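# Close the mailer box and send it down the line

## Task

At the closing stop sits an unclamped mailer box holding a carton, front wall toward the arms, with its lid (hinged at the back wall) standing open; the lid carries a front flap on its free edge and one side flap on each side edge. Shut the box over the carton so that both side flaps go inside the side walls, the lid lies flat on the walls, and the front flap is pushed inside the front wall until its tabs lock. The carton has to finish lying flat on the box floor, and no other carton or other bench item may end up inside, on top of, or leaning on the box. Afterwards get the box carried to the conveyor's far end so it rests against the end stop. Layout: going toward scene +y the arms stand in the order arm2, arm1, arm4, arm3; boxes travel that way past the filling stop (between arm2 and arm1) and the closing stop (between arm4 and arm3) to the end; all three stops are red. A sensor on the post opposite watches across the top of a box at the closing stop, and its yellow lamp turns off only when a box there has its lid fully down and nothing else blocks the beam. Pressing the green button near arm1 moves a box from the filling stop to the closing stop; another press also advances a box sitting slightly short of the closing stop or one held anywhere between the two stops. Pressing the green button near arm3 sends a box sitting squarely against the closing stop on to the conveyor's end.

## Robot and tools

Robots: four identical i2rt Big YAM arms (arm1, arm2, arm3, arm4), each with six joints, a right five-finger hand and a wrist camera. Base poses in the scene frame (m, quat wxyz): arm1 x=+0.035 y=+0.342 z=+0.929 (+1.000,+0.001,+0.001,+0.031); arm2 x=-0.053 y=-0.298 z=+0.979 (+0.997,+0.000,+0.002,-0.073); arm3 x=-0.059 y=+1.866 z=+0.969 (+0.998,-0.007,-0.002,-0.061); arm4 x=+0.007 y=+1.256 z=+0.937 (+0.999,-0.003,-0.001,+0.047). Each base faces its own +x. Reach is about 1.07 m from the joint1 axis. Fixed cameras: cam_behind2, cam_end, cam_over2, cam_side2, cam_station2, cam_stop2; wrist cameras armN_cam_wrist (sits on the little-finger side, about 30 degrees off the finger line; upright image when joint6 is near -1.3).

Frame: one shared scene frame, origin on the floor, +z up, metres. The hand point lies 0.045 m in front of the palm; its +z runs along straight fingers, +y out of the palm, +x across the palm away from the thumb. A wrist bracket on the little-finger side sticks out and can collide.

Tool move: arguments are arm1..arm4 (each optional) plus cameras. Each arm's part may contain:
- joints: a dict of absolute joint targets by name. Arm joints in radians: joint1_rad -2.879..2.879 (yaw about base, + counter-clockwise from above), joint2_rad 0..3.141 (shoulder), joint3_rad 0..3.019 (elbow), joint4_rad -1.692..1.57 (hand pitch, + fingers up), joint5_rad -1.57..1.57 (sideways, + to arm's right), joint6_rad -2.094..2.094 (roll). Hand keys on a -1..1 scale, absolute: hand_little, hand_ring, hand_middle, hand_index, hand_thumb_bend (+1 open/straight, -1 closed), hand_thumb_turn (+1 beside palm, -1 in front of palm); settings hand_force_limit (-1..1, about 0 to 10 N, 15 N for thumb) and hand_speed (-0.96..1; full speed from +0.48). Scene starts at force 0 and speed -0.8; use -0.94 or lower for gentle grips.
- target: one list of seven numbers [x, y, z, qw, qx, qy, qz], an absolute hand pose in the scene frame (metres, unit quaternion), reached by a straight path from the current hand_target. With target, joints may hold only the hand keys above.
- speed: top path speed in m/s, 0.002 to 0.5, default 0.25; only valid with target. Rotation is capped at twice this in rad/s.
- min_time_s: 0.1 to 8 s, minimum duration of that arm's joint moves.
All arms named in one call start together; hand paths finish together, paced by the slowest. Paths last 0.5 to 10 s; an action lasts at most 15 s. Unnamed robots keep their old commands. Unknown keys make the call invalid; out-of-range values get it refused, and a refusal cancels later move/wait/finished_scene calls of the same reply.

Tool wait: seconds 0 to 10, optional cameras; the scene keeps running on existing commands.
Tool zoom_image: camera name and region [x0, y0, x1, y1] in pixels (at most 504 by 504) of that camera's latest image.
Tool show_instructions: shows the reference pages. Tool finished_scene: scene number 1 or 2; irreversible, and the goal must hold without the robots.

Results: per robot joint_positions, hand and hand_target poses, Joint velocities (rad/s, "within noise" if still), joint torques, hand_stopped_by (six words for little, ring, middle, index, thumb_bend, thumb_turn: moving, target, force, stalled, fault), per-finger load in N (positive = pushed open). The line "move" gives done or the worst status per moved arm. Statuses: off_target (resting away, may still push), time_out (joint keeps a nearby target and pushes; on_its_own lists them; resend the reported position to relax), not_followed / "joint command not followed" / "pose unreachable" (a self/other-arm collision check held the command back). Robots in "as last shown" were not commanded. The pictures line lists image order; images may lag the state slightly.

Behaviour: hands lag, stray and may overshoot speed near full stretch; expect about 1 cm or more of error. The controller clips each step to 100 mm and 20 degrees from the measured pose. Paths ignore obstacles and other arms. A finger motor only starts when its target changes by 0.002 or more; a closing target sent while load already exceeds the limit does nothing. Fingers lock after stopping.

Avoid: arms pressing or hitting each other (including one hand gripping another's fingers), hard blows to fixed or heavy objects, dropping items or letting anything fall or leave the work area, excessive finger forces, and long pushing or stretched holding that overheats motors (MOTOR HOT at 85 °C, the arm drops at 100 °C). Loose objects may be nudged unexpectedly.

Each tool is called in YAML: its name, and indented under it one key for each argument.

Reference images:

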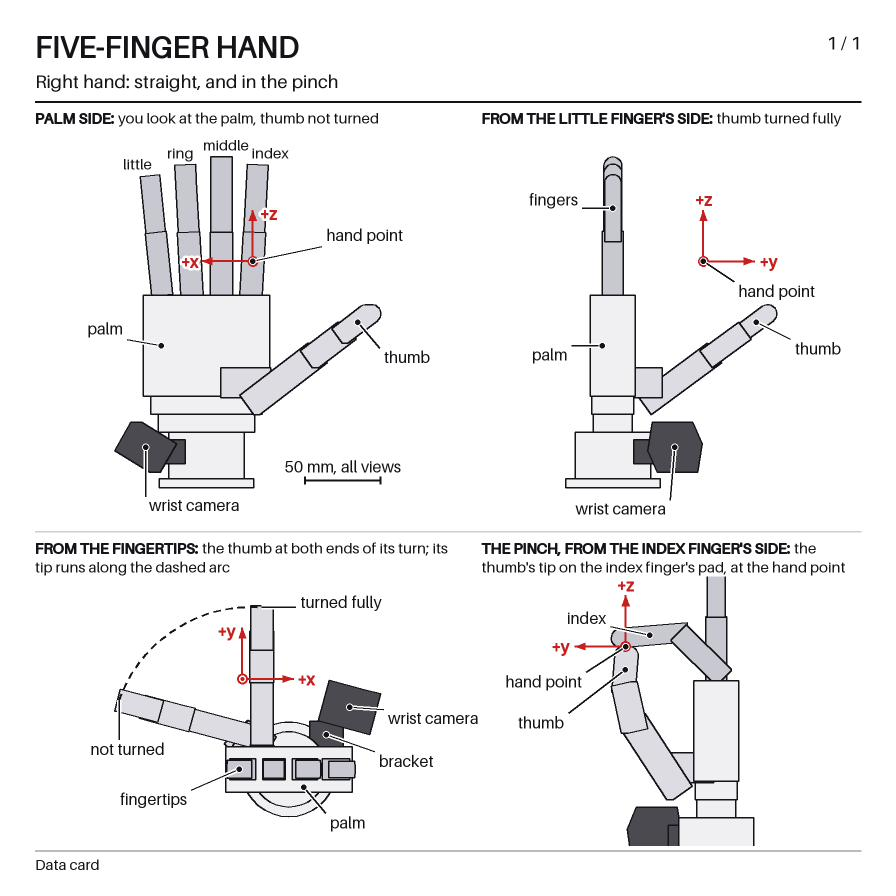

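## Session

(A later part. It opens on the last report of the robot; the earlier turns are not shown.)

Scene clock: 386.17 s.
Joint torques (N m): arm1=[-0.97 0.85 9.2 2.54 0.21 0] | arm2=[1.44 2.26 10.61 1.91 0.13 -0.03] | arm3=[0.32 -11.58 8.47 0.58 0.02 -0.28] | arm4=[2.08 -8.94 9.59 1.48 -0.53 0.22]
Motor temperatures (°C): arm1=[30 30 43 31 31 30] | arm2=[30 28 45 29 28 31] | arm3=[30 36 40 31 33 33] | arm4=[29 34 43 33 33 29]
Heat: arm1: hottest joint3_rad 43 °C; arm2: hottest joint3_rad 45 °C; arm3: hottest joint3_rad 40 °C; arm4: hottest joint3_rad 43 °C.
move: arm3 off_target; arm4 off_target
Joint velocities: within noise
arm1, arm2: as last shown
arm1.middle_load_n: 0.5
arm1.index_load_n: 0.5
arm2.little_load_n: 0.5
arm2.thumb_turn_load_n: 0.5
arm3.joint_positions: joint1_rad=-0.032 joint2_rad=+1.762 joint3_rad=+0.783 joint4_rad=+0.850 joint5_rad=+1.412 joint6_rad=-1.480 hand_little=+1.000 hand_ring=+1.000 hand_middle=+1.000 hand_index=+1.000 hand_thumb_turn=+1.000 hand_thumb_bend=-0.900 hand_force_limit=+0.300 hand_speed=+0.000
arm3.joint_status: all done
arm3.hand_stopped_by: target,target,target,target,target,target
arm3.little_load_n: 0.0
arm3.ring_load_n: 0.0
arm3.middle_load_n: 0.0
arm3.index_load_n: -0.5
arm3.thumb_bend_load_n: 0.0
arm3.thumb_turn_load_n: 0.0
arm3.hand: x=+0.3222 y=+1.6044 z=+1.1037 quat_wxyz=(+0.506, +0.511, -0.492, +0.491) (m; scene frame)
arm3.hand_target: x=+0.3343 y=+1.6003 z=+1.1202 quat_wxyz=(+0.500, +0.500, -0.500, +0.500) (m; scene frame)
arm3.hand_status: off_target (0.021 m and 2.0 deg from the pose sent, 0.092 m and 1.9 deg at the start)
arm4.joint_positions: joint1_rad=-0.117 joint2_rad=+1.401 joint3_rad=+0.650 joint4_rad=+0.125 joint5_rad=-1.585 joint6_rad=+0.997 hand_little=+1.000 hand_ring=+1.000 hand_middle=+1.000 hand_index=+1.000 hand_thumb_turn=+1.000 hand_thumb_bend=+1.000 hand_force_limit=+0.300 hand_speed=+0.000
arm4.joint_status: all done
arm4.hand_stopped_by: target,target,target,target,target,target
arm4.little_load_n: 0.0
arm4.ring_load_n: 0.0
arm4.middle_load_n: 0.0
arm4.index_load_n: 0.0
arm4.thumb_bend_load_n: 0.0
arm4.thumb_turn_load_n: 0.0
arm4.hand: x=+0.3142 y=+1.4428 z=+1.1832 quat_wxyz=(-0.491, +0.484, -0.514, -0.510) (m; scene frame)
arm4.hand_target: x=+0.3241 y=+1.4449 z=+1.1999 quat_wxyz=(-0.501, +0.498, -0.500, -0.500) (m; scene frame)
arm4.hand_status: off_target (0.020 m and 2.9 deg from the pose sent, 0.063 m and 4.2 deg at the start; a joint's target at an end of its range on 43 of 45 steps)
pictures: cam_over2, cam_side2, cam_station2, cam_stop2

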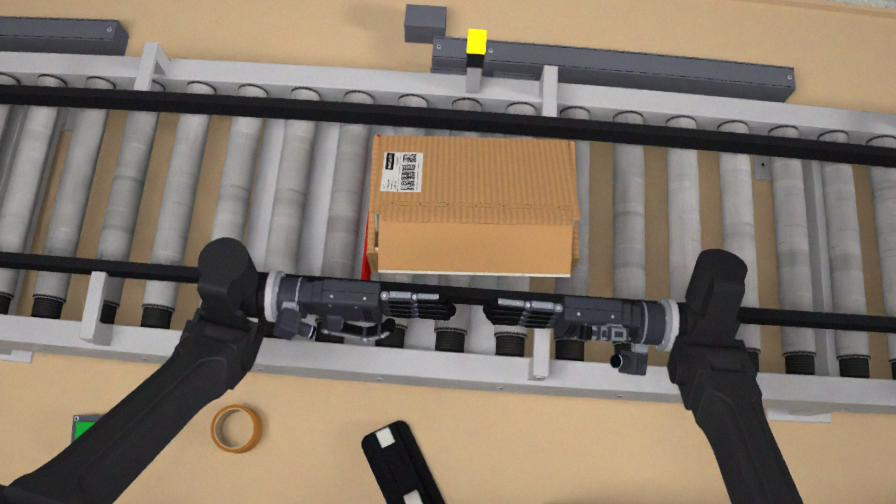

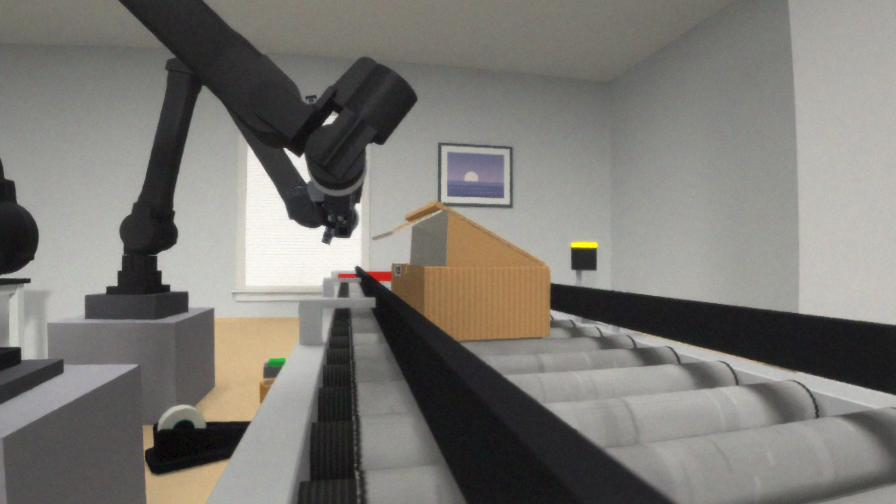

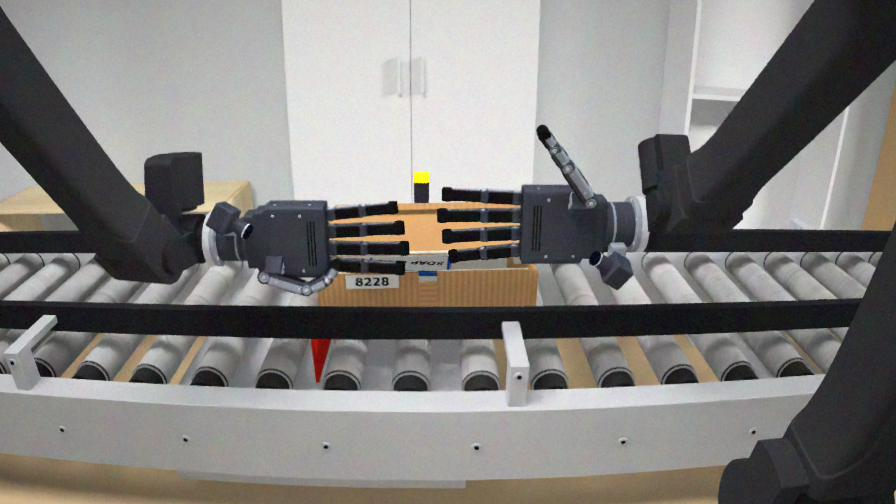

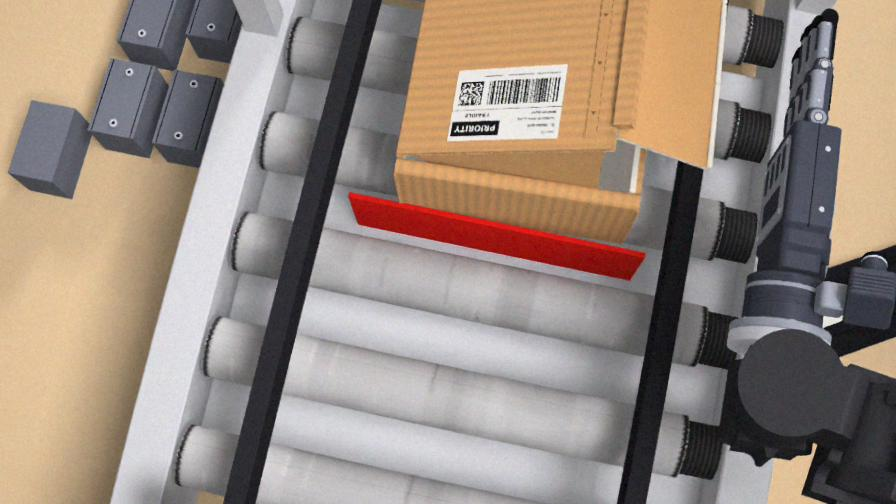

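move:
  arm4: {"target": [0.350, 1.445, 1.235, 0.5, -0.5, 0.5, 0.5], "speed": 0.2}
  arm3: {"target": [0.370, 1.600, 1.155, 0.5, 0.5, -0.5, 0.5], "speed": 0.2}

move:
  arm4: {"target": [0.392, 1.445, 1.235, 0.5, -0.5, 0.5, 0.5], "speed": 0.15}
  arm3: {"target": [0.415, 1.600, 1.155, 0.5, 0.5, -0.5, 0.5], "speed": 0.15}

move:
  arm4: {"target": [0.392, 1.445, 1.172, 0.5, -0.5, 0.5, 0.5], "speed": 0.1}
  arm3: {"target": [0.415, 1.600, 1.092, 0.5, 0.5, -0.5, 0.5], "speed": 0.1}
  cameras: ["cam_side2","cam_stop2","cam_station2","cam_over2"]

zoom_image:
  camera: "cam_side2"
  region: [280, 100, 600, 360]

Scene clock: 388.17 s.
Joint torques (N m): arm1=[-1.03 0.91 9.21 2.54 0.21 0] | arm2=[1.61 1.96 10.52 1.94 0.12 0] | arm3=[1.03 -13.04 9.57 0.53 0.18 -0.01] | arm4=[1.79 -9.52 10.4 1.29 -0.47 0.24]
Motor temperatures (°C): arm1=[30 30 43 31 31 30] | arm2=[30 28 45 29 28 31] | arm3=[30 36 40 31 33 33] | arm4=[29 33 43 33 33 29]
Heat: arm1: hottest joint3_rad 43 °C; arm2: hottest joint3_rad 45 °C; arm3: hottest joint3_rad 40 °C; arm4: hottest joint3_rad 43 °C.
move: arm3 off_target; arm4 off_target
Joint velocities: within noise
arm1, arm2: as last shown
arm1.middle_load_n: 0.0
arm1.index_load_n: 0.0
arm2.little_load_n: 0.0
arm2.thumb_turn_load_n: 0.0
arm3.joint_positions: joint1_rad=-0.032 joint2_rad=+1.756 joint3_rad=+0.900 joint4_rad=+0.718 joint5_rad=+1.418 joint6_rad=-1.505 hand_little=+1.000 hand_ring=+1.000 hand_middle=+1.000 hand_index=+1.000 hand_thumb_turn=+1.000 hand_thumb_bend=-0.900 hand_force_limit=+0.300 hand_speed=+0.000
arm3.joint_status: not commanded
arm3.hand_stopped_by: target,target,target,target,target,target
arm3.little_load_n: 0.0
arm3.ring_load_n: 0.0
arm3.middle_load_n: 0.0
arm3.index_load_n: 0.0
arm3.thumb_bend_load_n: 0.0
arm3.thumb_turn_load_n: 0.0
arm3.hand: x=+0.3545 y=+1.5998 z=+1.1344 quat_wxyz=(+0.516, +0.518, -0.485, +0.480) (m; scene frame)
arm3.hand_target: x=+0.3691 y=+1.6004 z=+1.1551 quat_wxyz=(+0.500, +0.500, -0.499, +0.500) (m; scene frame)
arm3.hand_status: off_target (0.026 m and 3.9 deg from the pose sent, 0.070 m and 2.0 deg at the start)
arm4.joint_positions: joint1_rad=-0.117 joint2_rad=+1.400 joint3_rad=+0.743 joint4_rad=+0.099 joint5_rad=-1.585 joint6_rad=+1.071 hand_little=+1.000 hand_ring=+1.000 hand_middle=+1.000 hand_index=+1.000 hand_thumb_turn=+1.000 hand_thumb_bend=+1.000 hand_force_limit=+0.300 hand_speed=+0.000
arm4.joint_status: not commanded
arm4.hand_stopped_by: target,target,target,target,target,target
arm4.little_load_n: 0.0
arm4.ring_load_n: 0.0
arm4.middle_load_n: 0.0
arm4.index_load_n: 0.0
arm4.thumb_bend_load_n: 0.0
arm4.thumb_turn_load_n: -0.5
arm4.hand: x=+0.3399 y=+1.4425 z=+1.2151 quat_wxyz=(-0.490, +0.483, -0.516, -0.511) (m; scene frame)
arm4.hand_target: x=+0.3489 y=+1.4449 z=+1.2348 quat_wxyz=(-0.501, +0.499, -0.500, -0.500) (m; scene frame)
arm4.hand_status: off_target (0.022 m and 3.2 deg from the pose sent, 0.063 m and 2.9 deg at the start; a joint's target at an end of its range on 46 of 46 steps)
pictures: none

Scene clock: 389.53 s.
Joint torques (N m): arm1=[-1.03 0.91 9.21 2.52 0.21 0.01] | arm2=[1.38 2.32 10.54 1.94 0.11 0] | arm3=[1.32 -12.98 10.06 0.53 0.17 0.01] | arm4=[1.44 -10.05 10.63 1.35 -0.46 0.23]
Motor temperatures (°C): arm1=[30 30 43 31 31 30] | arm2=[30 28 45 29 28 31] | arm3=[30 36 40 31 33 33] | arm4=[29 33 43 33 33 29]
Heat: arm1: hottest joint3_rad 43 °C; arm2: hottest joint3_rad 45 °C; arm3: hottest joint3_rad 40 °C; arm4: hottest joint3_rad 43 °C.
move: arm3 off_target; arm4 off_target
Joint velocities: within noise
arm1, arm2: as last shown
arm3.joint_positions: joint1_rad=-0.022 joint2_rad=+1.829 joint3_rad=+1.036 joint4_rad=+0.667 joint5_rad=+1.431 joint6_rad=-1.504 hand_little=+1.000 hand_ring=+1.000 hand_middle=+1.000 hand_index=+1.000 hand_thumb_turn=+1.000 hand_thumb_bend=-0.900 hand_force_limit=+0.300 hand_speed=+0.000
arm3.joint_status: not commanded
arm3.hand_stopped_by: target,target,target,target,target,target
arm3.little_load_n: 0.0
arm3.ring_load_n: 0.0
arm3.middle_load_n: 0.0
arm3.index_load_n: 0.0
arm3.thumb_bend_load_n: 0.0
arm3.thumb_turn_load_n: 0.0
arm3.hand: x=+0.3984 y=+1.5986 z=+1.1408 quat_wxyz=(+0.514, +0.513, -0.488, +0.484) (m; scene frame)
arm3.hand_target: x=+0.4142 y=+1.6003 z=+1.1551 quat_wxyz=(+0.500, +0.500, -0.499, +0.501) (m; scene frame)
arm3.hand_status: off_target (0.022 m and 3.1 deg from the pose sent, 0.064 m and 3.9 deg at the start)
arm4.joint_positions: joint1_rad=-0.115 joint2_rad=+1.486 joint3_rad=+0.853 joint4_rad=+0.099 joint5_rad=-1.585 joint6_rad=+1.076 hand_little=+1.000 hand_ring=+1.000 hand_middle=+1.000 hand_index=+1.000 hand_thumb_turn=+1.000 hand_thumb_bend=+1.000 hand_force_limit=+0.300 hand_speed=+0.000
arm4.joint_status: not commanded
arm4.hand_stopped_by: target,target,target,target,target,target
arm4.little_load_n: 0.0
arm4.ring_load_n: 0.0
arm4.middle_load_n: 0.0
arm4.index_load_n: 0.0
arm4.thumb_bend_load_n: 0.0
arm4.thumb_turn_load_n: 0.0
arm4.hand: x=+0.3783 y=+1.4422 z=+1.2208 quat_wxyz=(-0.494, +0.488, -0.511, -0.507) (m; scene frame)
arm4.hand_target: x=+0.3910 y=+1.4447 z=+1.2348 quat_wxyz=(-0.501, +0.499, -0.500, -0.500) (m; scene frame)
arm4.hand_status: off_target (0.020 m and 2.2 deg from the pose sent, 0.056 m and 3.2 deg at the start; a joint's target at an end of its range on 12 of 41 steps)
pictures: none

Scene clock: 391.17 s.
Joint torques (N m): arm1=[-1.03 0.85 9.21 2.55 0.21 0] | arm2=[1.44 2.2 10.54 1.95 0.12 0] | arm3=[1.32 -12.81 7.45 1.58 0.12 -0.13] | arm4=[2.14 -10.58 6.64 1.83 -0.41 0.02]
Motor temperatures (°C): arm1=[30 30 43 31 31 30] | arm2=[30 28 45 29 28 31] | arm3=[30 36 40 31 33 33] | arm4=[29 33 43 33 33 29]
Heat: arm1: hottest joint3_rad 43 °C; arm2: hottest joint3_rad 45 °C; arm3: hottest joint3_rad 40 °C; arm4: hottest joint3_rad 43 °C.
move: arm3 off_target; arm4 done
Joint velocities: within noise
arm1, arm2: as last shown
arm1.thumb_bend_load_n: 0.5
arm3.joint_positions: joint1_rad=-0.022 joint2_rad=+1.945 joint3_rad=+1.036 joint4_rad=+0.756 joint5_rad=+1.434 joint6_rad=-1.462 hand_little=+1.000 hand_ring=+1.000 hand_middle=+1.000 hand_index=+1.000 hand_thumb_turn=+1.000 hand_thumb_bend=-0.900 hand_force_limit=+0.300 hand_speed=+0.000
arm3.joint_status: not commanded
arm3.hand_stopped_by: target,target,target,target,target,target
arm3.little_load_n: 0.0
arm3.ring_load_n: 0.0
arm3.middle_load_n: 0.0
arm3.index_load_n: 0.0
arm3.thumb_bend_load_n: 0.5
arm3.thumb_turn_load_n: 0.0
arm3.hand: x=+0.4038 y=+1.5973 z=+1.0867 quat_wxyz=(+0.510, +0.510, -0.494, +0.486) (m; scene frame)
arm3.hand_target: x=+0.4147 y=+1.6001 z=+1.0920 quat_wxyz=(+0.500, +0.500, -0.500, +0.499) (m; scene frame)
arm3.hand_status: off_target (0.013 m and 2.4 deg from the pose sent, 0.052 m and 3.1 deg at the start)
arm4.joint_positions: joint1_rad=-0.114 joint2_rad=+1.602 joint3_rad=+0.853 joint4_rad=+0.170 joint5_rad=-1.585 joint6_rad=+1.006 hand_little=+1.000 hand_ring=+1.000 hand_middle=+1.000 hand_index=+1.000 hand_thumb_turn=+1.000 hand_thumb_bend=+1.000 hand_force_limit=+0.300 hand_speed=+0.000
arm4.joint_status: not commanded
arm4.hand_stopped_by: target,target,target,target,target,target
arm4.little_load_n: 0.0
arm4.ring_load_n: 0.0
arm4.middle_load_n: 0.0
arm4.index_load_n: 0.5
arm4.thumb_bend_load_n: 0.0
arm4.thumb_turn_load_n: 0.0
arm4.hand: x=+0.3914 y=+1.4422 z=+1.1759 quat_wxyz=(-0.500, +0.494, -0.504, -0.501) (m; scene frame)
arm4.hand_target: x=+0.3919 y=+1.4451 z=+1.1720 quat_wxyz=(-0.501, +0.499, -0.500, -0.500) (m; scene frame)
arm4.hand_status: done (0.005 m and 0.8 deg from the pose sent, 0.051 m and 2.2 deg at the start; a joint's target at an end of its range on 1 of 49 steps)
pictures: cam_over2, cam_side2, cam_station2, cam_stop2

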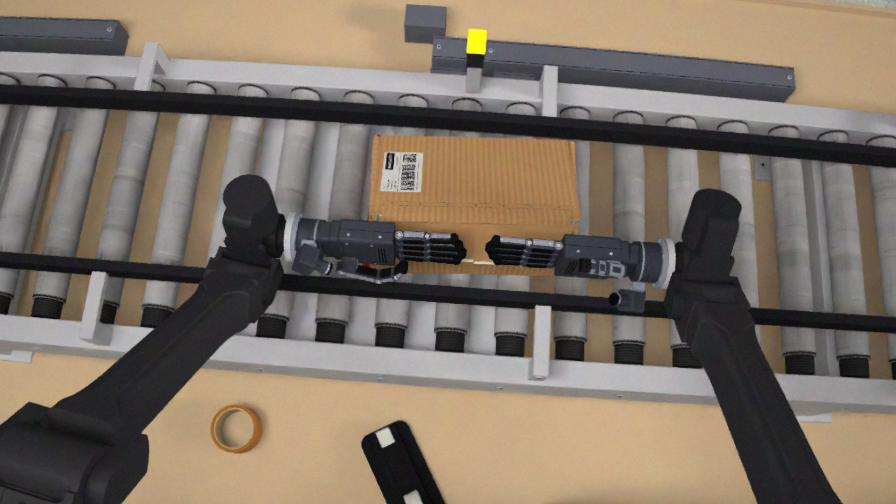

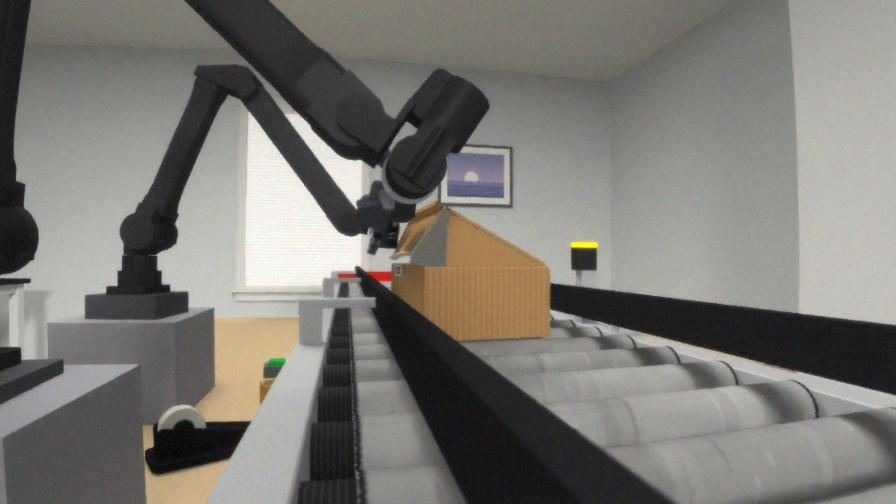

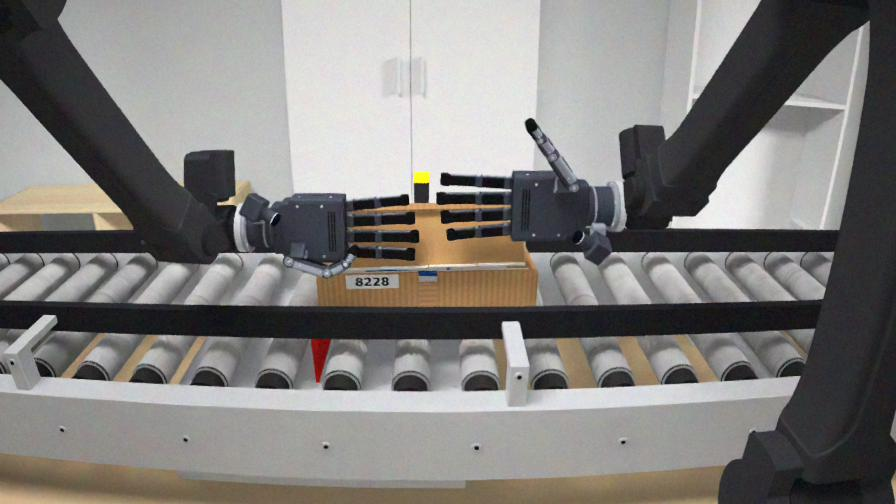

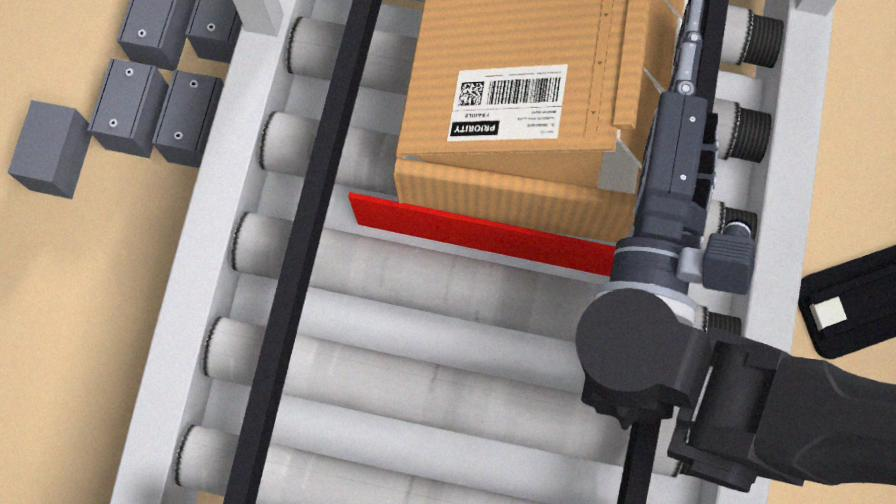

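Scaled by 1.575 from the camera's 896x504 image, which has a finer 1280x720 frame.

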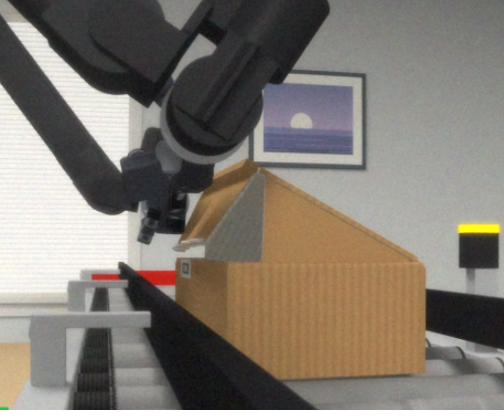

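move:
  arm4: {"target": [0.425, 1.445, 1.172, 0.5, -0.5, 0.5, 0.5], "speed": 0.08}
  arm3: {"target": [0.447, 1.600, 1.092, 0.5, 0.5, -0.5, 0.5], "speed": 0.08}
  cameras: ["cam_side2","cam_stop2","cam_station2","cam_over2"]

zoom_image:
  camera: "cam_side2"
  region: [330, 160, 560, 300]

zoom_image:
  camera: "cam_station2"
  region: [270, 160, 630, 360]

Scene clock: 392.53 s.
Joint torques (N m): arm1=[-1.03 0.85 9.18 2.52 0.21 0] | arm2=[1.49 2.14 10.56 1.85 0.11 -0.01] | arm3=[1.26 -13.86 9.61 0.51 0.06 -0.24] | arm4=[1.9 -11.63 9.63 1.47 -0.36 0.16]
Motor temperatures (°C): arm1=[30 30 43 31 31 30] | arm2=[30 28 45 29 28 31] | arm3=[30 36 40 31 33 33] | arm4=[29 33 43 33 33 29]
Heat: arm1: hottest joint3_rad 43 °C; arm2: hottest joint3_rad 45 °C; arm3: hottest joint3_rad 40 °C; arm4: hottest joint3_rad 43 °C.
move: arm3 off_target; arm4 off_target
Joint velocities: within noise
arm1, arm2: as last shown
arm1.thumb_bend_load_n: 0.0
arm3.joint_positions: joint1_rad=-0.013 joint2_rad=+2.001 joint3_rad=+1.111 joint4_rad=+0.748 joint5_rad=+1.443 joint6_rad=-1.462 hand_little=+1.000 hand_ring=+1.000 hand_middle=+1.000 hand_index=+1.000 hand_thumb_turn=+1.000 hand_thumb_bend=-0.900 hand_force_limit=+0.300 hand_speed=+0.000
arm3.joint_status: not commanded
arm3.hand_stopped_by: target,target,target,target,target,target
arm3.little_load_n: 0.0
arm3.ring_load_n: 0.0
arm3.middle_load_n: 0.0
arm3.index_load_n: 0.0
arm3.thumb_bend_load_n: 0.0
arm3.thumb_turn_load_n: 0.0
arm3.hand: x=+0.4286 y=+1.5985 z=+1.0804 quat_wxyz=(+0.508, +0.506, -0.496, +0.489) (m; scene frame)
arm3.hand_target: x=+0.4460 y=+1.6003 z=+1.0922 quat_wxyz=(+0.500, +0.500, -0.500, +0.500) (m; scene frame)
arm3.hand_status: off_target (0.022 m and 1.8 deg from the pose sent, 0.044 m and 2.4 deg at the start)
arm4.joint_positions: joint1_rad=-0.113 joint2_rad=+1.670 joint3_rad=+0.898 joint4_rad=+0.170 joint5_rad=-1.585 joint6_rad=+1.005 hand_little=+1.000 hand_ring=+1.000 hand_middle=+1.000 hand_index=+1.000 hand_thumb_turn=+1.000 hand_thumb_bend=+1.000 hand_force_limit=+0.300 hand_speed=+0.000
arm4.joint_status: not commanded
arm4.hand_stopped_by: target,target,target,target,target,target
arm4.little_load_n: 0.0
arm4.ring_load_n: 0.0
arm4.middle_load_n: 0.0
arm4.index_load_n: 0.0
arm4.thumb_bend_load_n: 0.0
arm4.thumb_turn_load_n: 0.0
arm4.hand: x=+0.4106 y=+1.4419 z=+1.1634 quat_wxyz=(-0.494, +0.489, -0.510, -0.507) (m; scene frame)
arm4.hand_target: x=+0.4242 y=+1.4448 z=+1.1720 quat_wxyz=(-0.501, +0.499, -0.500, -0.500) (m; scene frame)
arm4.hand_status: off_target (0.017 m and 2.0 deg from the pose sent, 0.034 m and 0.8 deg at the start)
pictures: cam_over2, cam_side2, cam_station2, cam_stop2

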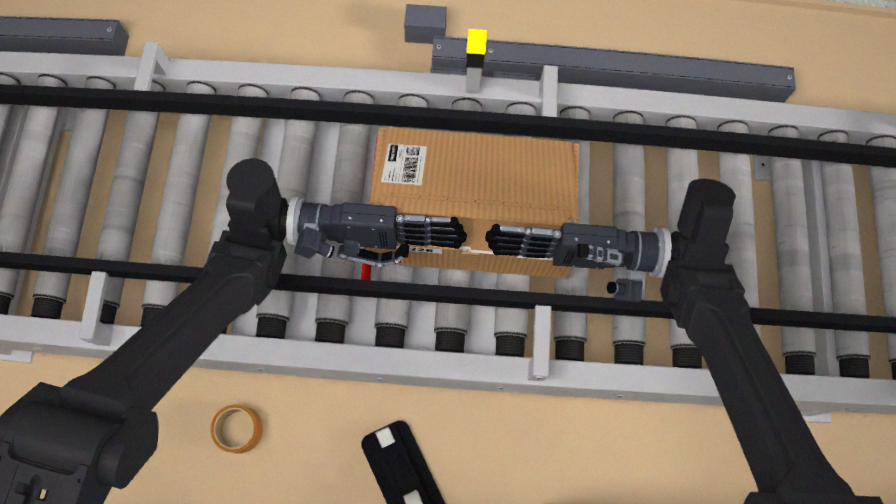

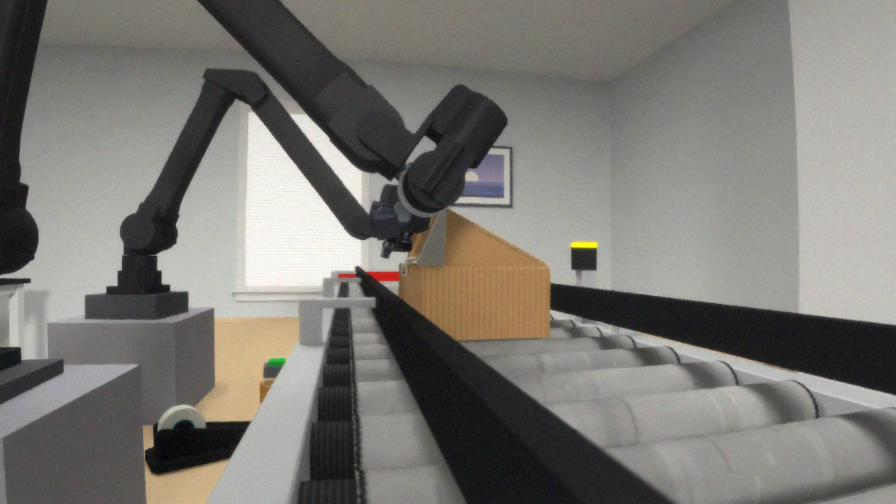

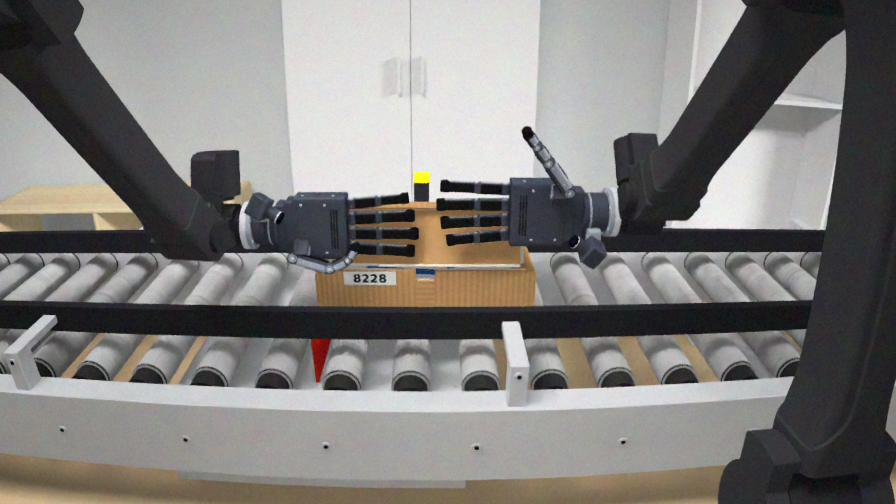

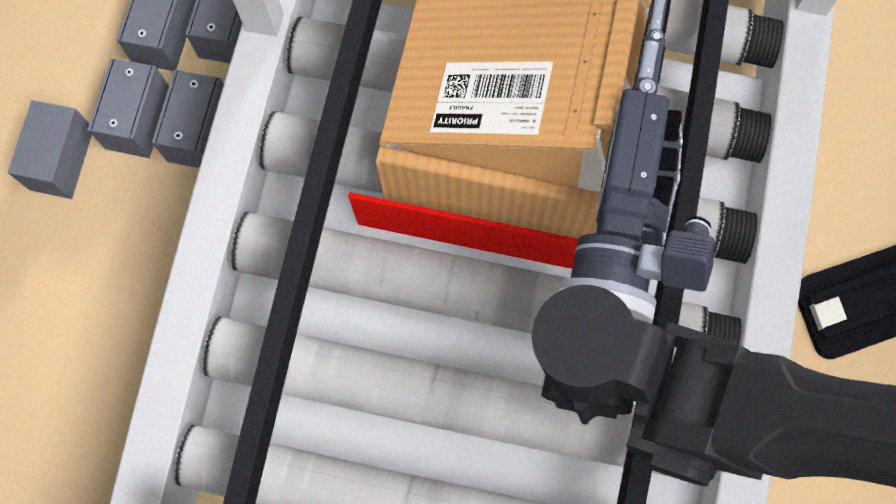

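Scaled by 2.191 from the camera's 896x504 image, which has a finer 1280x720 frame.

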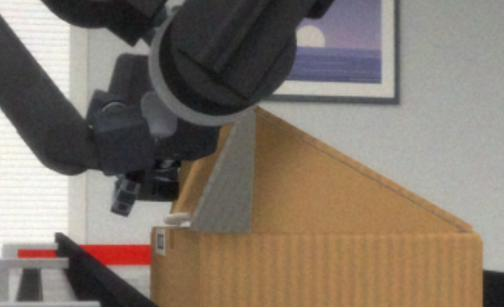

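Scaled by 1.400 from the camera's 896x504 image, which has a finer 1280x720 frame.

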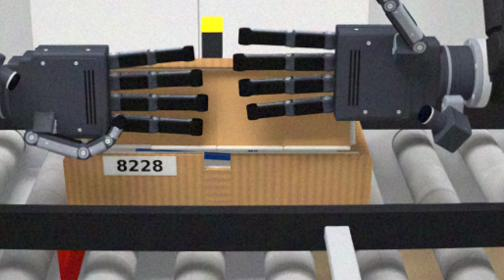

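move:
  arm4: {"target": [0.450, 1.445, 1.180, 0.5, -0.5, 0.5, 0.5], "speed": 0.08}
  arm3: {"target": [0.470, 1.600, 1.098, 0.5, 0.5, -0.5, 0.5], "speed": 0.08}
  cameras: ["cam_side2","cam_stop2","cam_station2","cam_over2"]

zoom_image:
  camera: "cam_side2"
  region: [330, 160, 560, 300]

zoom_image:
  camera: "cam_station2"
  region: [270, 160, 630, 360]

Scene clock: 394.03 s.
Joint torques (N m): arm1=[-1.03 0.91 9.2 2.54 0.21 0] | arm2=[1.26 2.37 10.52 1.96 0.12 -0.01] | arm3=[1.67 -14.51 9.95 0.72 0.07 -0.18] | arm4=[1.49 -12.28 10.09 1.16 -0.37 0.2]
Motor temperatures (°C): arm1=[30 30 43 31 31 30] | arm2=[30 28 45 29 28 31] | arm3=[30 36 40 31 33 33] | arm4=[29 33 43 33 33 29]
Heat: arm1: hottest joint3_rad 43 °C; arm2: hottest joint3_rad 45 °C; arm3: hottest joint3_rad 40 °C; arm4: hottest joint3_rad 43 °C.
move: arm3 off_target; arm4 off_target
Joint velocities: within noise
arm1, arm2: as last shown
arm3.joint_positions: joint1_rad=-0.011 joint2_rad=+2.032 joint3_rad=+1.188 joint4_rad=+0.698 joint5_rad=+1.447 joint6_rad=-1.465 hand_little=+1.000 hand_ring=+1.000 hand_middle=+1.000 hand_index=+1.000 hand_thumb_turn=+1.000 hand_thumb_bend=-0.900 hand_force_limit=+0.300 hand_speed=+0.000
arm3.joint_status: not commanded
arm3.hand_stopped_by: target,target,target,target,target,target
arm3.little_load_n: 0.0
arm3.ring_load_n: 0.0
arm3.middle_load_n: 0.0
arm3.index_load_n: 0.0
arm3.thumb_bend_load_n: 0.0
arm3.thumb_turn_load_n: 0.0
arm3.hand: x=+0.4509 y=+1.5969 z=+1.0848 quat_wxyz=(+0.511, +0.507, -0.495, +0.487) (m; scene frame)
arm3.hand_target: x=+0.4690 y=+1.6004 z=+1.0983 quat_wxyz=(+0.500, +0.500, -0.500, +0.500) (m; scene frame)
arm3.hand_status: off_target (0.023 m and 2.2 deg from the pose sent, 0.045 m and 1.7 deg at the start)
arm4.joint_positions: joint1_rad=-0.113 joint2_rad=+1.707 joint3_rad=+0.969 joint4_rad=+0.170 joint5_rad=-1.585 joint6_rad=+1.035 hand_little=+1.000 hand_ring=+1.000 hand_middle=+1.000 hand_index=+1.000 hand_thumb_turn=+1.000 hand_thumb_bend=+1.000 hand_force_limit=+0.300 hand_speed=+0.000
arm4.joint_status: not commanded
arm4.hand_stopped_by: target,target,target,target,target,target
arm4.little_load_n: 0.0
arm4.ring_load_n: 0.0
arm4.middle_load_n: 0.0
arm4.index_load_n: 0.0
arm4.thumb_bend_load_n: 0.0
arm4.thumb_turn_load_n: 0.0
arm4.hand: x=+0.4343 y=+1.4415 z=+1.1708 quat_wxyz=(-0.495, +0.490, -0.508, -0.506) (m; scene frame)
arm4.hand_target: x=+0.4491 y=+1.4448 z=+1.1800 quat_wxyz=(-0.500, +0.500, -0.500, -0.500) (m; scene frame)
arm4.hand_status: off_target (0.019 m and 1.7 deg from the pose sent, 0.043 m and 2.0 deg at the start)
pictures: cam_over2, cam_side2, cam_station2, cam_stop2

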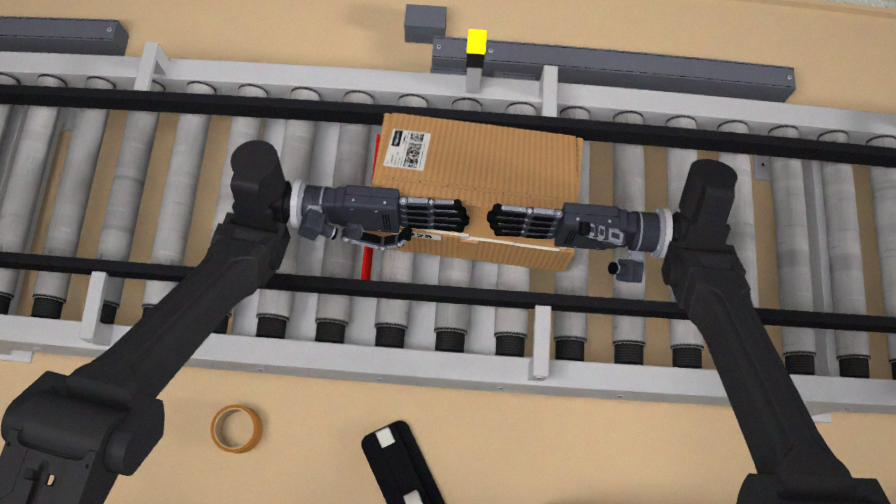

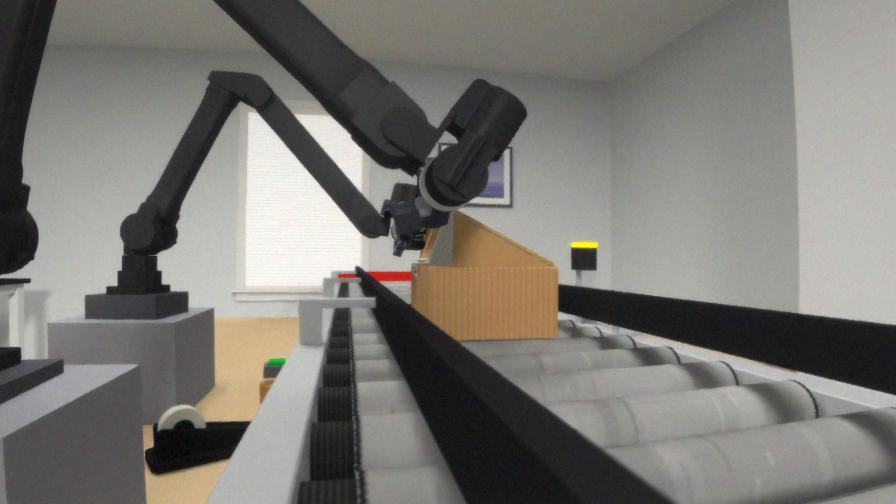

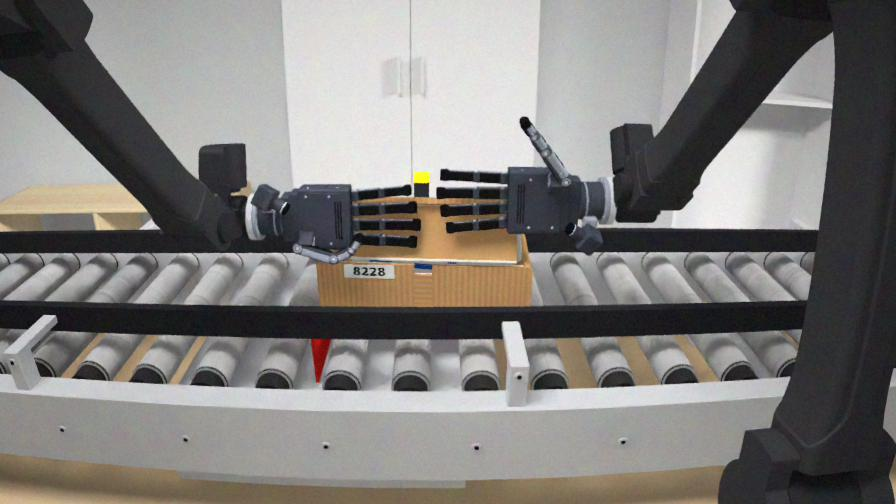

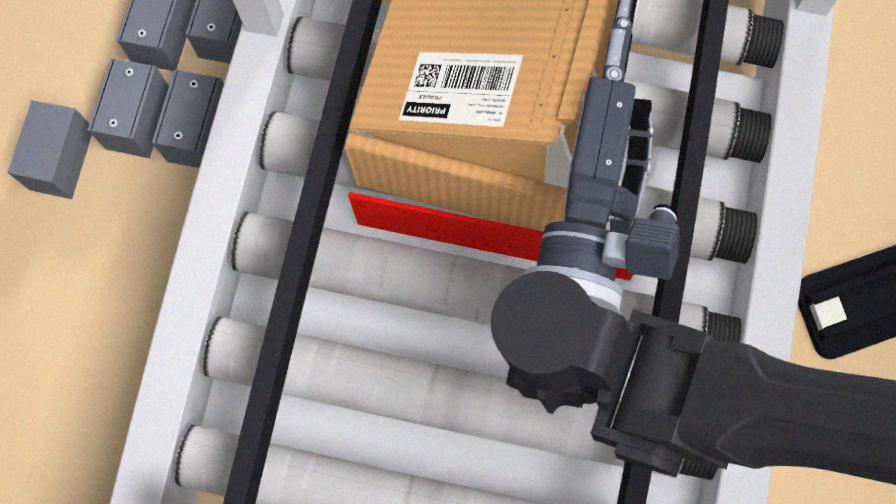

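Scaled by 2.191 from the camera's 896x504 image, which has a finer 1280x720 frame.

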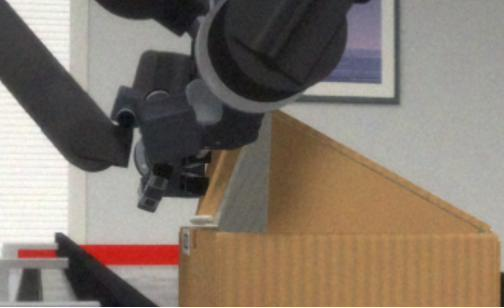

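Scaled by 1.400 from the camera's 896x504 image, which has a finer 1280x720 frame.

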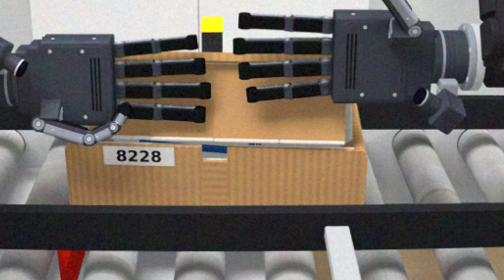

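move:
  arm4: {"target": [0.425, 1.445, 1.150, 0.5, -0.5, 0.5, 0.5], "speed": 0.08}
  arm3: {"target": [0.443, 1.600, 1.070, 0.5, 0.5, -0.5, 0.5], "speed": 0.08}

move:
  arm4: {"target": [0.470, 1.445, 1.156, 0.5, -0.5, 0.5, 0.5], "speed": 0.08}
  arm3: {"target": [0.490, 1.600, 1.077, 0.5, 0.5, -0.5, 0.5], "speed": 0.08}
  cameras: ["cam_side2","cam_stop2","cam_station2","cam_over2"]

zoom_image:
  camera: "cam_side2"
  region: [330, 160, 560, 300]

zoom_image:
  camera: "cam_station2"
  region: [270, 160, 630, 360]

Scene clock: 396.00 s.
Joint torques (N m): arm1=[-1.03 0.91 9.21 2.54 0.21 0] | arm2=[1.49 2.26 10.5 1.91 0.11 -0.01] | arm3=[1.08 -14.27 5.35 1.52 -0.05 -0.13] | arm4=[1.85 -11.93 5.96 1.68 -0.43 0.06]
Motor temperatures (°C): arm1=[30 30 43 31 31 30] | arm2=[30 28 45 29 28 31] | arm3=[30 36 40 31 33 33] | arm4=[29 33 43 33 33 29]
Heat: arm1: hottest joint3_rad 43 °C; arm2: hottest joint3_rad 45 °C; arm3: hottest joint3_rad 40 °C; arm4: hottest joint3_rad 43 °C.
move: arm3 done; arm4 done
Joint velocities: within noise
arm1.joint_positions: joint1_rad=-0.032 joint2_rad=+0.646 joint3_rad=+1.328 joint4_rad=-1.360 joint5_rad=+0.140 joint6_rad=-1.155 hand_little=+1.000 hand_ring=+1.000 hand_middle=+1.000 hand_index=+1.000 hand_thumb_turn=+1.000 hand_thumb_bend=+1.000 hand_force_limit=+0.000 hand_speed=-0.800
arm1.joint_status: not commanded
arm1.hand_stopped_by: target,target,target,target,target,target
arm1.little_load_n: 0.0
arm1.ring_load_n: 0.0
arm1.middle_load_n: 0.0
arm1.index_load_n: 0.0
arm1.thumb_bend_load_n: 0.0
arm1.thumb_turn_load_n: 0.0
arm1.hand: x=+0.2644 y=+0.2774 z=+1.3774 quat_wxyz=(-0.035, +0.878, -0.203, +0.433) (m; scene frame)
arm1.hand_target: x=+0.2640 y=+0.2774 z=+1.3855 quat_wxyz=(-0.037, +0.873, -0.203, +0.441) (m; scene frame)
arm1.hand_status: not commanded
arm2.joint_positions: joint1_rad=+0.199 joint2_rad=+0.614 joint3_rad=+1.377 joint4_rad=-1.233 joint5_rad=+0.174 joint6_rad=-1.171 hand_little=+1.000 hand_ring=+1.000 hand_middle=+1.000 hand_index=+1.000 hand_thumb_turn=+1.000 hand_thumb_bend=+1.000 hand_force_limit=+0.000 hand_speed=-0.800
arm2.joint_status: not commanded
arm2.hand_stopped_by: target,target,target,target,target,target
arm2.little_load_n: 0.0
arm2.ring_load_n: 0.0
arm2.middle_load_n: 0.0
arm2.index_load_n: 0.0
arm2.thumb_bend_load_n: 0.0
arm2.thumb_turn_load_n: 0.0
arm2.hand: x=+0.1875 y=-0.3623 z=+1.4826 quat_wxyz=(-0.044, +0.830, -0.192, +0.522) (m; scene frame)
arm2.hand_target: x=+0.1859 y=-0.3624 z=+1.4940 quat_wxyz=(-0.047, +0.823, -0.191, +0.533) (m; scene frame)
arm2.hand_status: not commanded
arm3.joint_positions: joint1_rad=-0.011 joint2_rad=+2.039 joint3_rad=+1.151 joint4_rad=+0.758 joint5_rad=+1.445 joint6_rad=-1.456 hand_little=+1.000 hand_ring=+1.000 hand_middle=+1.000 hand_index=+1.000 hand_thumb_turn=+1.000 hand_thumb_bend=-0.900 hand_force_limit=+0.300 hand_speed=+0.000
arm3.joint_status: not commanded
arm3.hand_stopped_by: target,target,target,target,target,target
arm3.little_load_n: 0.0
arm3.ring_load_n: 0.0
arm3.middle_load_n: 0.0
arm3.index_load_n: 0.0
arm3.thumb_bend_load_n: 0.0
arm3.thumb_turn_load_n: 0.0
arm3.hand: x=+0.4417 y=+1.5980 z=+1.0724 quat_wxyz=(+0.504, +0.502, -0.500, +0.494) (m; scene frame)
arm3.hand_target: x=+0.4430 y=+1.6000 z=+1.0701 quat_wxyz=(+0.500, +0.500, -0.500, +0.500) (m; scene frame)
arm3.hand_status: done (0.003 m and 0.8 deg from the pose sent, 0.017 m and 2.2 deg at the start)
arm4.joint_positions: joint1_rad=-0.112 joint2_rad=+1.713 joint3_rad=+0.941 joint4_rad=+0.194 joint5_rad=-1.585 joint6_rad=+0.996 hand_little=+1.000 hand_ring=+1.000 hand_middle=+1.000 hand_index=+1.000 hand_thumb_turn=+1.000 hand_thumb_bend=+1.000 hand_force_limit=+0.300 hand_speed=+0.000
arm4.joint_status: not commanded
arm4.hand_stopped_by: target,target,target,target,target,target
arm4.little_load_n: 0.0
arm4.ring_load_n: 0.0
arm4.middle_load_n: -0.5
arm4.index_load_n: 0.0
arm4.thumb_bend_load_n: 0.0
arm4.thumb_turn_load_n: 0.0
arm4.hand: x=+0.4262 y=+1.4421 z=+1.1579 quat_wxyz=(-0.502, +0.498, -0.501, -0.499) (m; scene frame)
arm4.hand_target: x=+0.4249 y=+1.4450 z=+1.1501 quat_wxyz=(-0.501, +0.499, -0.500, -0.500) (m; scene frame)
arm4.hand_status: done (0.008 m and 0.4 deg from the pose sent, 0.023 m and 1.7 deg at the start)
pictures: none

Scene clock: 397.33 s.
Joint torques (N m): arm1=[-1.03 0.85 9.21 2.54 0.21 0] | arm2=[1.44 2.2 10.56 1.92 0.1 0.01] | arm3=[1.55 -14.68 10.19 0.51 -0.37 -0.25] | arm4=[1.44 -13.39 9.92 1.14 -0.36 0.17]
Motor temperatures (°C): arm1=[30 30 43 31 31 30] | arm2=[30 28 45 29 28 31] | arm3=[30 36 40 31 33 33] | arm4=[29 33 43 33 33 29]
Heat: arm1: hottest joint3_rad 43 °C; arm2: hottest joint3_rad 45 °C; arm3: hottest joint3_rad 40 °C; arm4: hottest joint3_rad 43 °C.
move: arm3 off_target; arm4 off_target
Joint velocities: within noise
arm1, arm2: as last shown
arm3.joint_positions: joint1_rad=-0.008 joint2_rad=+2.103 joint3_rad=+1.248 joint4_rad=+0.711 joint5_rad=+1.463 joint6_rad=-1.458 hand_little=+1.000 hand_ring=+1.000 hand_middle=+1.000 hand_index=+1.000 hand_thumb_turn=+1.000 hand_thumb_bend=-0.900 hand_force_limit=+0.300 hand_speed=+0.000
arm3.joint_status: not commanded
arm3.hand_stopped_by: target,target,target,target,target,target
arm3.little_load_n: 0.0
arm3.ring_load_n: 0.0
arm3.middle_load_n: 0.0
arm3.index_load_n: 0.0
arm3.thumb_bend_load_n: 0.0
arm3.thumb_turn_load_n: -0.5
arm3.hand: x=+0.4672 y=+1.5970 z=+1.0654 quat_wxyz=(+0.512, +0.501, -0.499, +0.487) (m; scene frame)
arm3.hand_target: x=+0.4887 y=+1.6006 z=+1.0775 quat_wxyz=(+0.500, +0.500, -0.500, +0.500) (m; scene frame)
arm3.hand_status: off_target (0.026 m and 2.0 deg from the pose sent, 0.049 m and 0.9 deg at the start)
arm4.joint_positions: joint1_rad=-0.112 joint2_rad=+1.789 joint3_rad=+1.018 joint4_rad=+0.194 joint5_rad=-1.586 joint6_rad=+1.019 hand_little=+1.000 hand_ring=+1.000 hand_middle=+1.000 hand_index=+1.000 hand_thumb_turn=+1.000 hand_thumb_bend=+1.000 hand_force_limit=+0.300 hand_speed=+0.000
arm4.joint_status: not commanded
arm4.hand_stopped_by: target,target,target,target,target,target
arm4.little_load_n: 0.0
arm4.ring_load_n: 0.0
arm4.middle_load_n: 0.0
arm4.index_load_n: 0.0
arm4.thumb_bend_load_n: 0.0
arm4.thumb_turn_load_n: 0.0
arm4.hand: x=+0.4543 y=+1.4415 z=+1.1494 quat_wxyz=(-0.496, +0.492, -0.506, -0.505) (m; scene frame)
arm4.hand_target: x=+0.4692 y=+1.4447 z=+1.1562 quat_wxyz=(-0.500, +0.500, -0.500, -0.500) (m; scene frame)
arm4.hand_status: off_target (0.017 m and 1.4 deg from the pose sent, 0.044 m and 0.4 deg at the start)
pictures: cam_over2, cam_side2, cam_station2, cam_stop2

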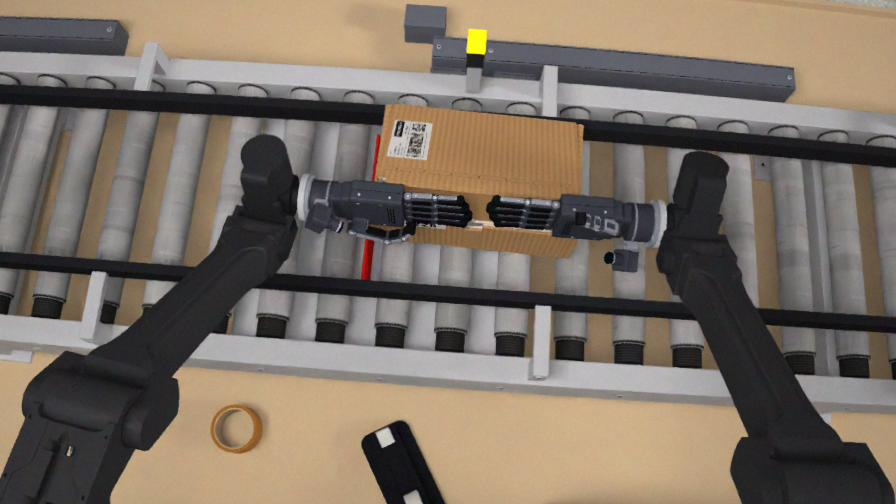

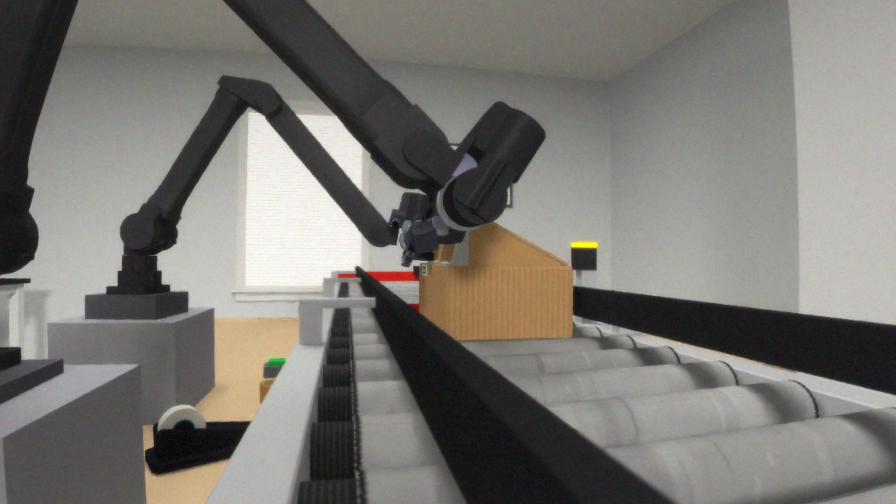

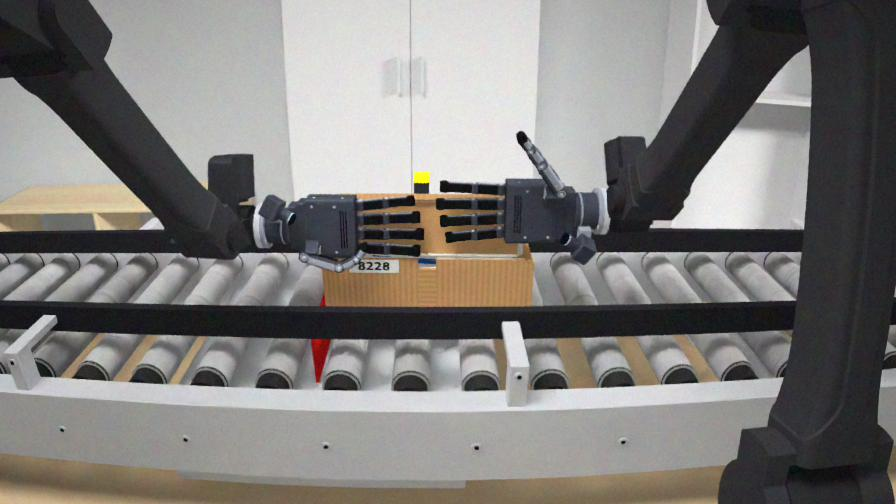

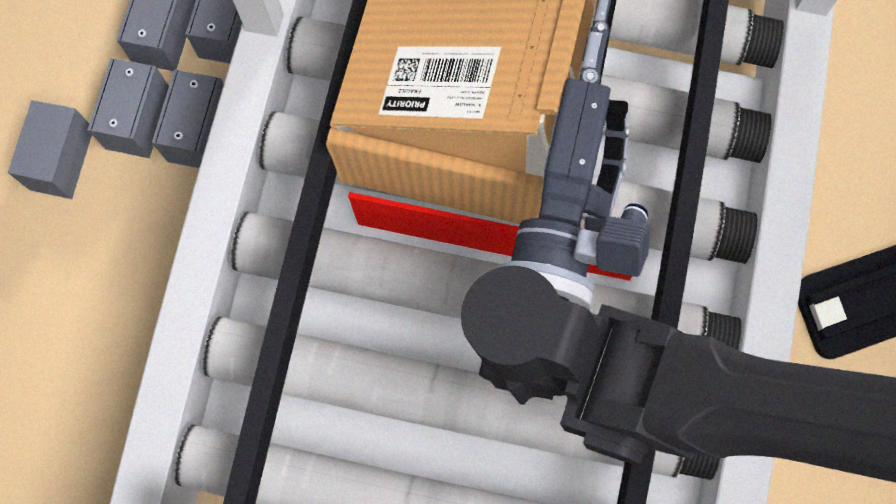

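Scaled by 2.191 from the camera's 896x504 image, which has a finer 1280x720 frame.

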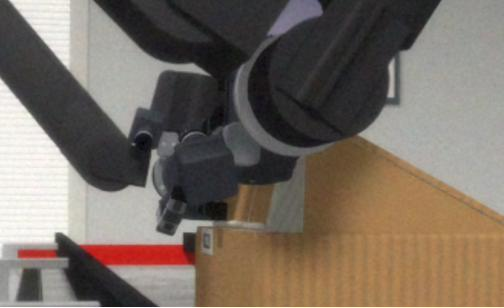

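Scaled by 1.400 from the camera's 896x504 image, which has a finer 1280x720 frame.

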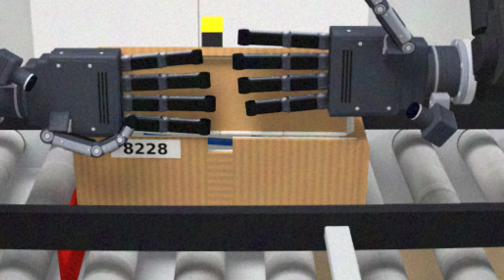

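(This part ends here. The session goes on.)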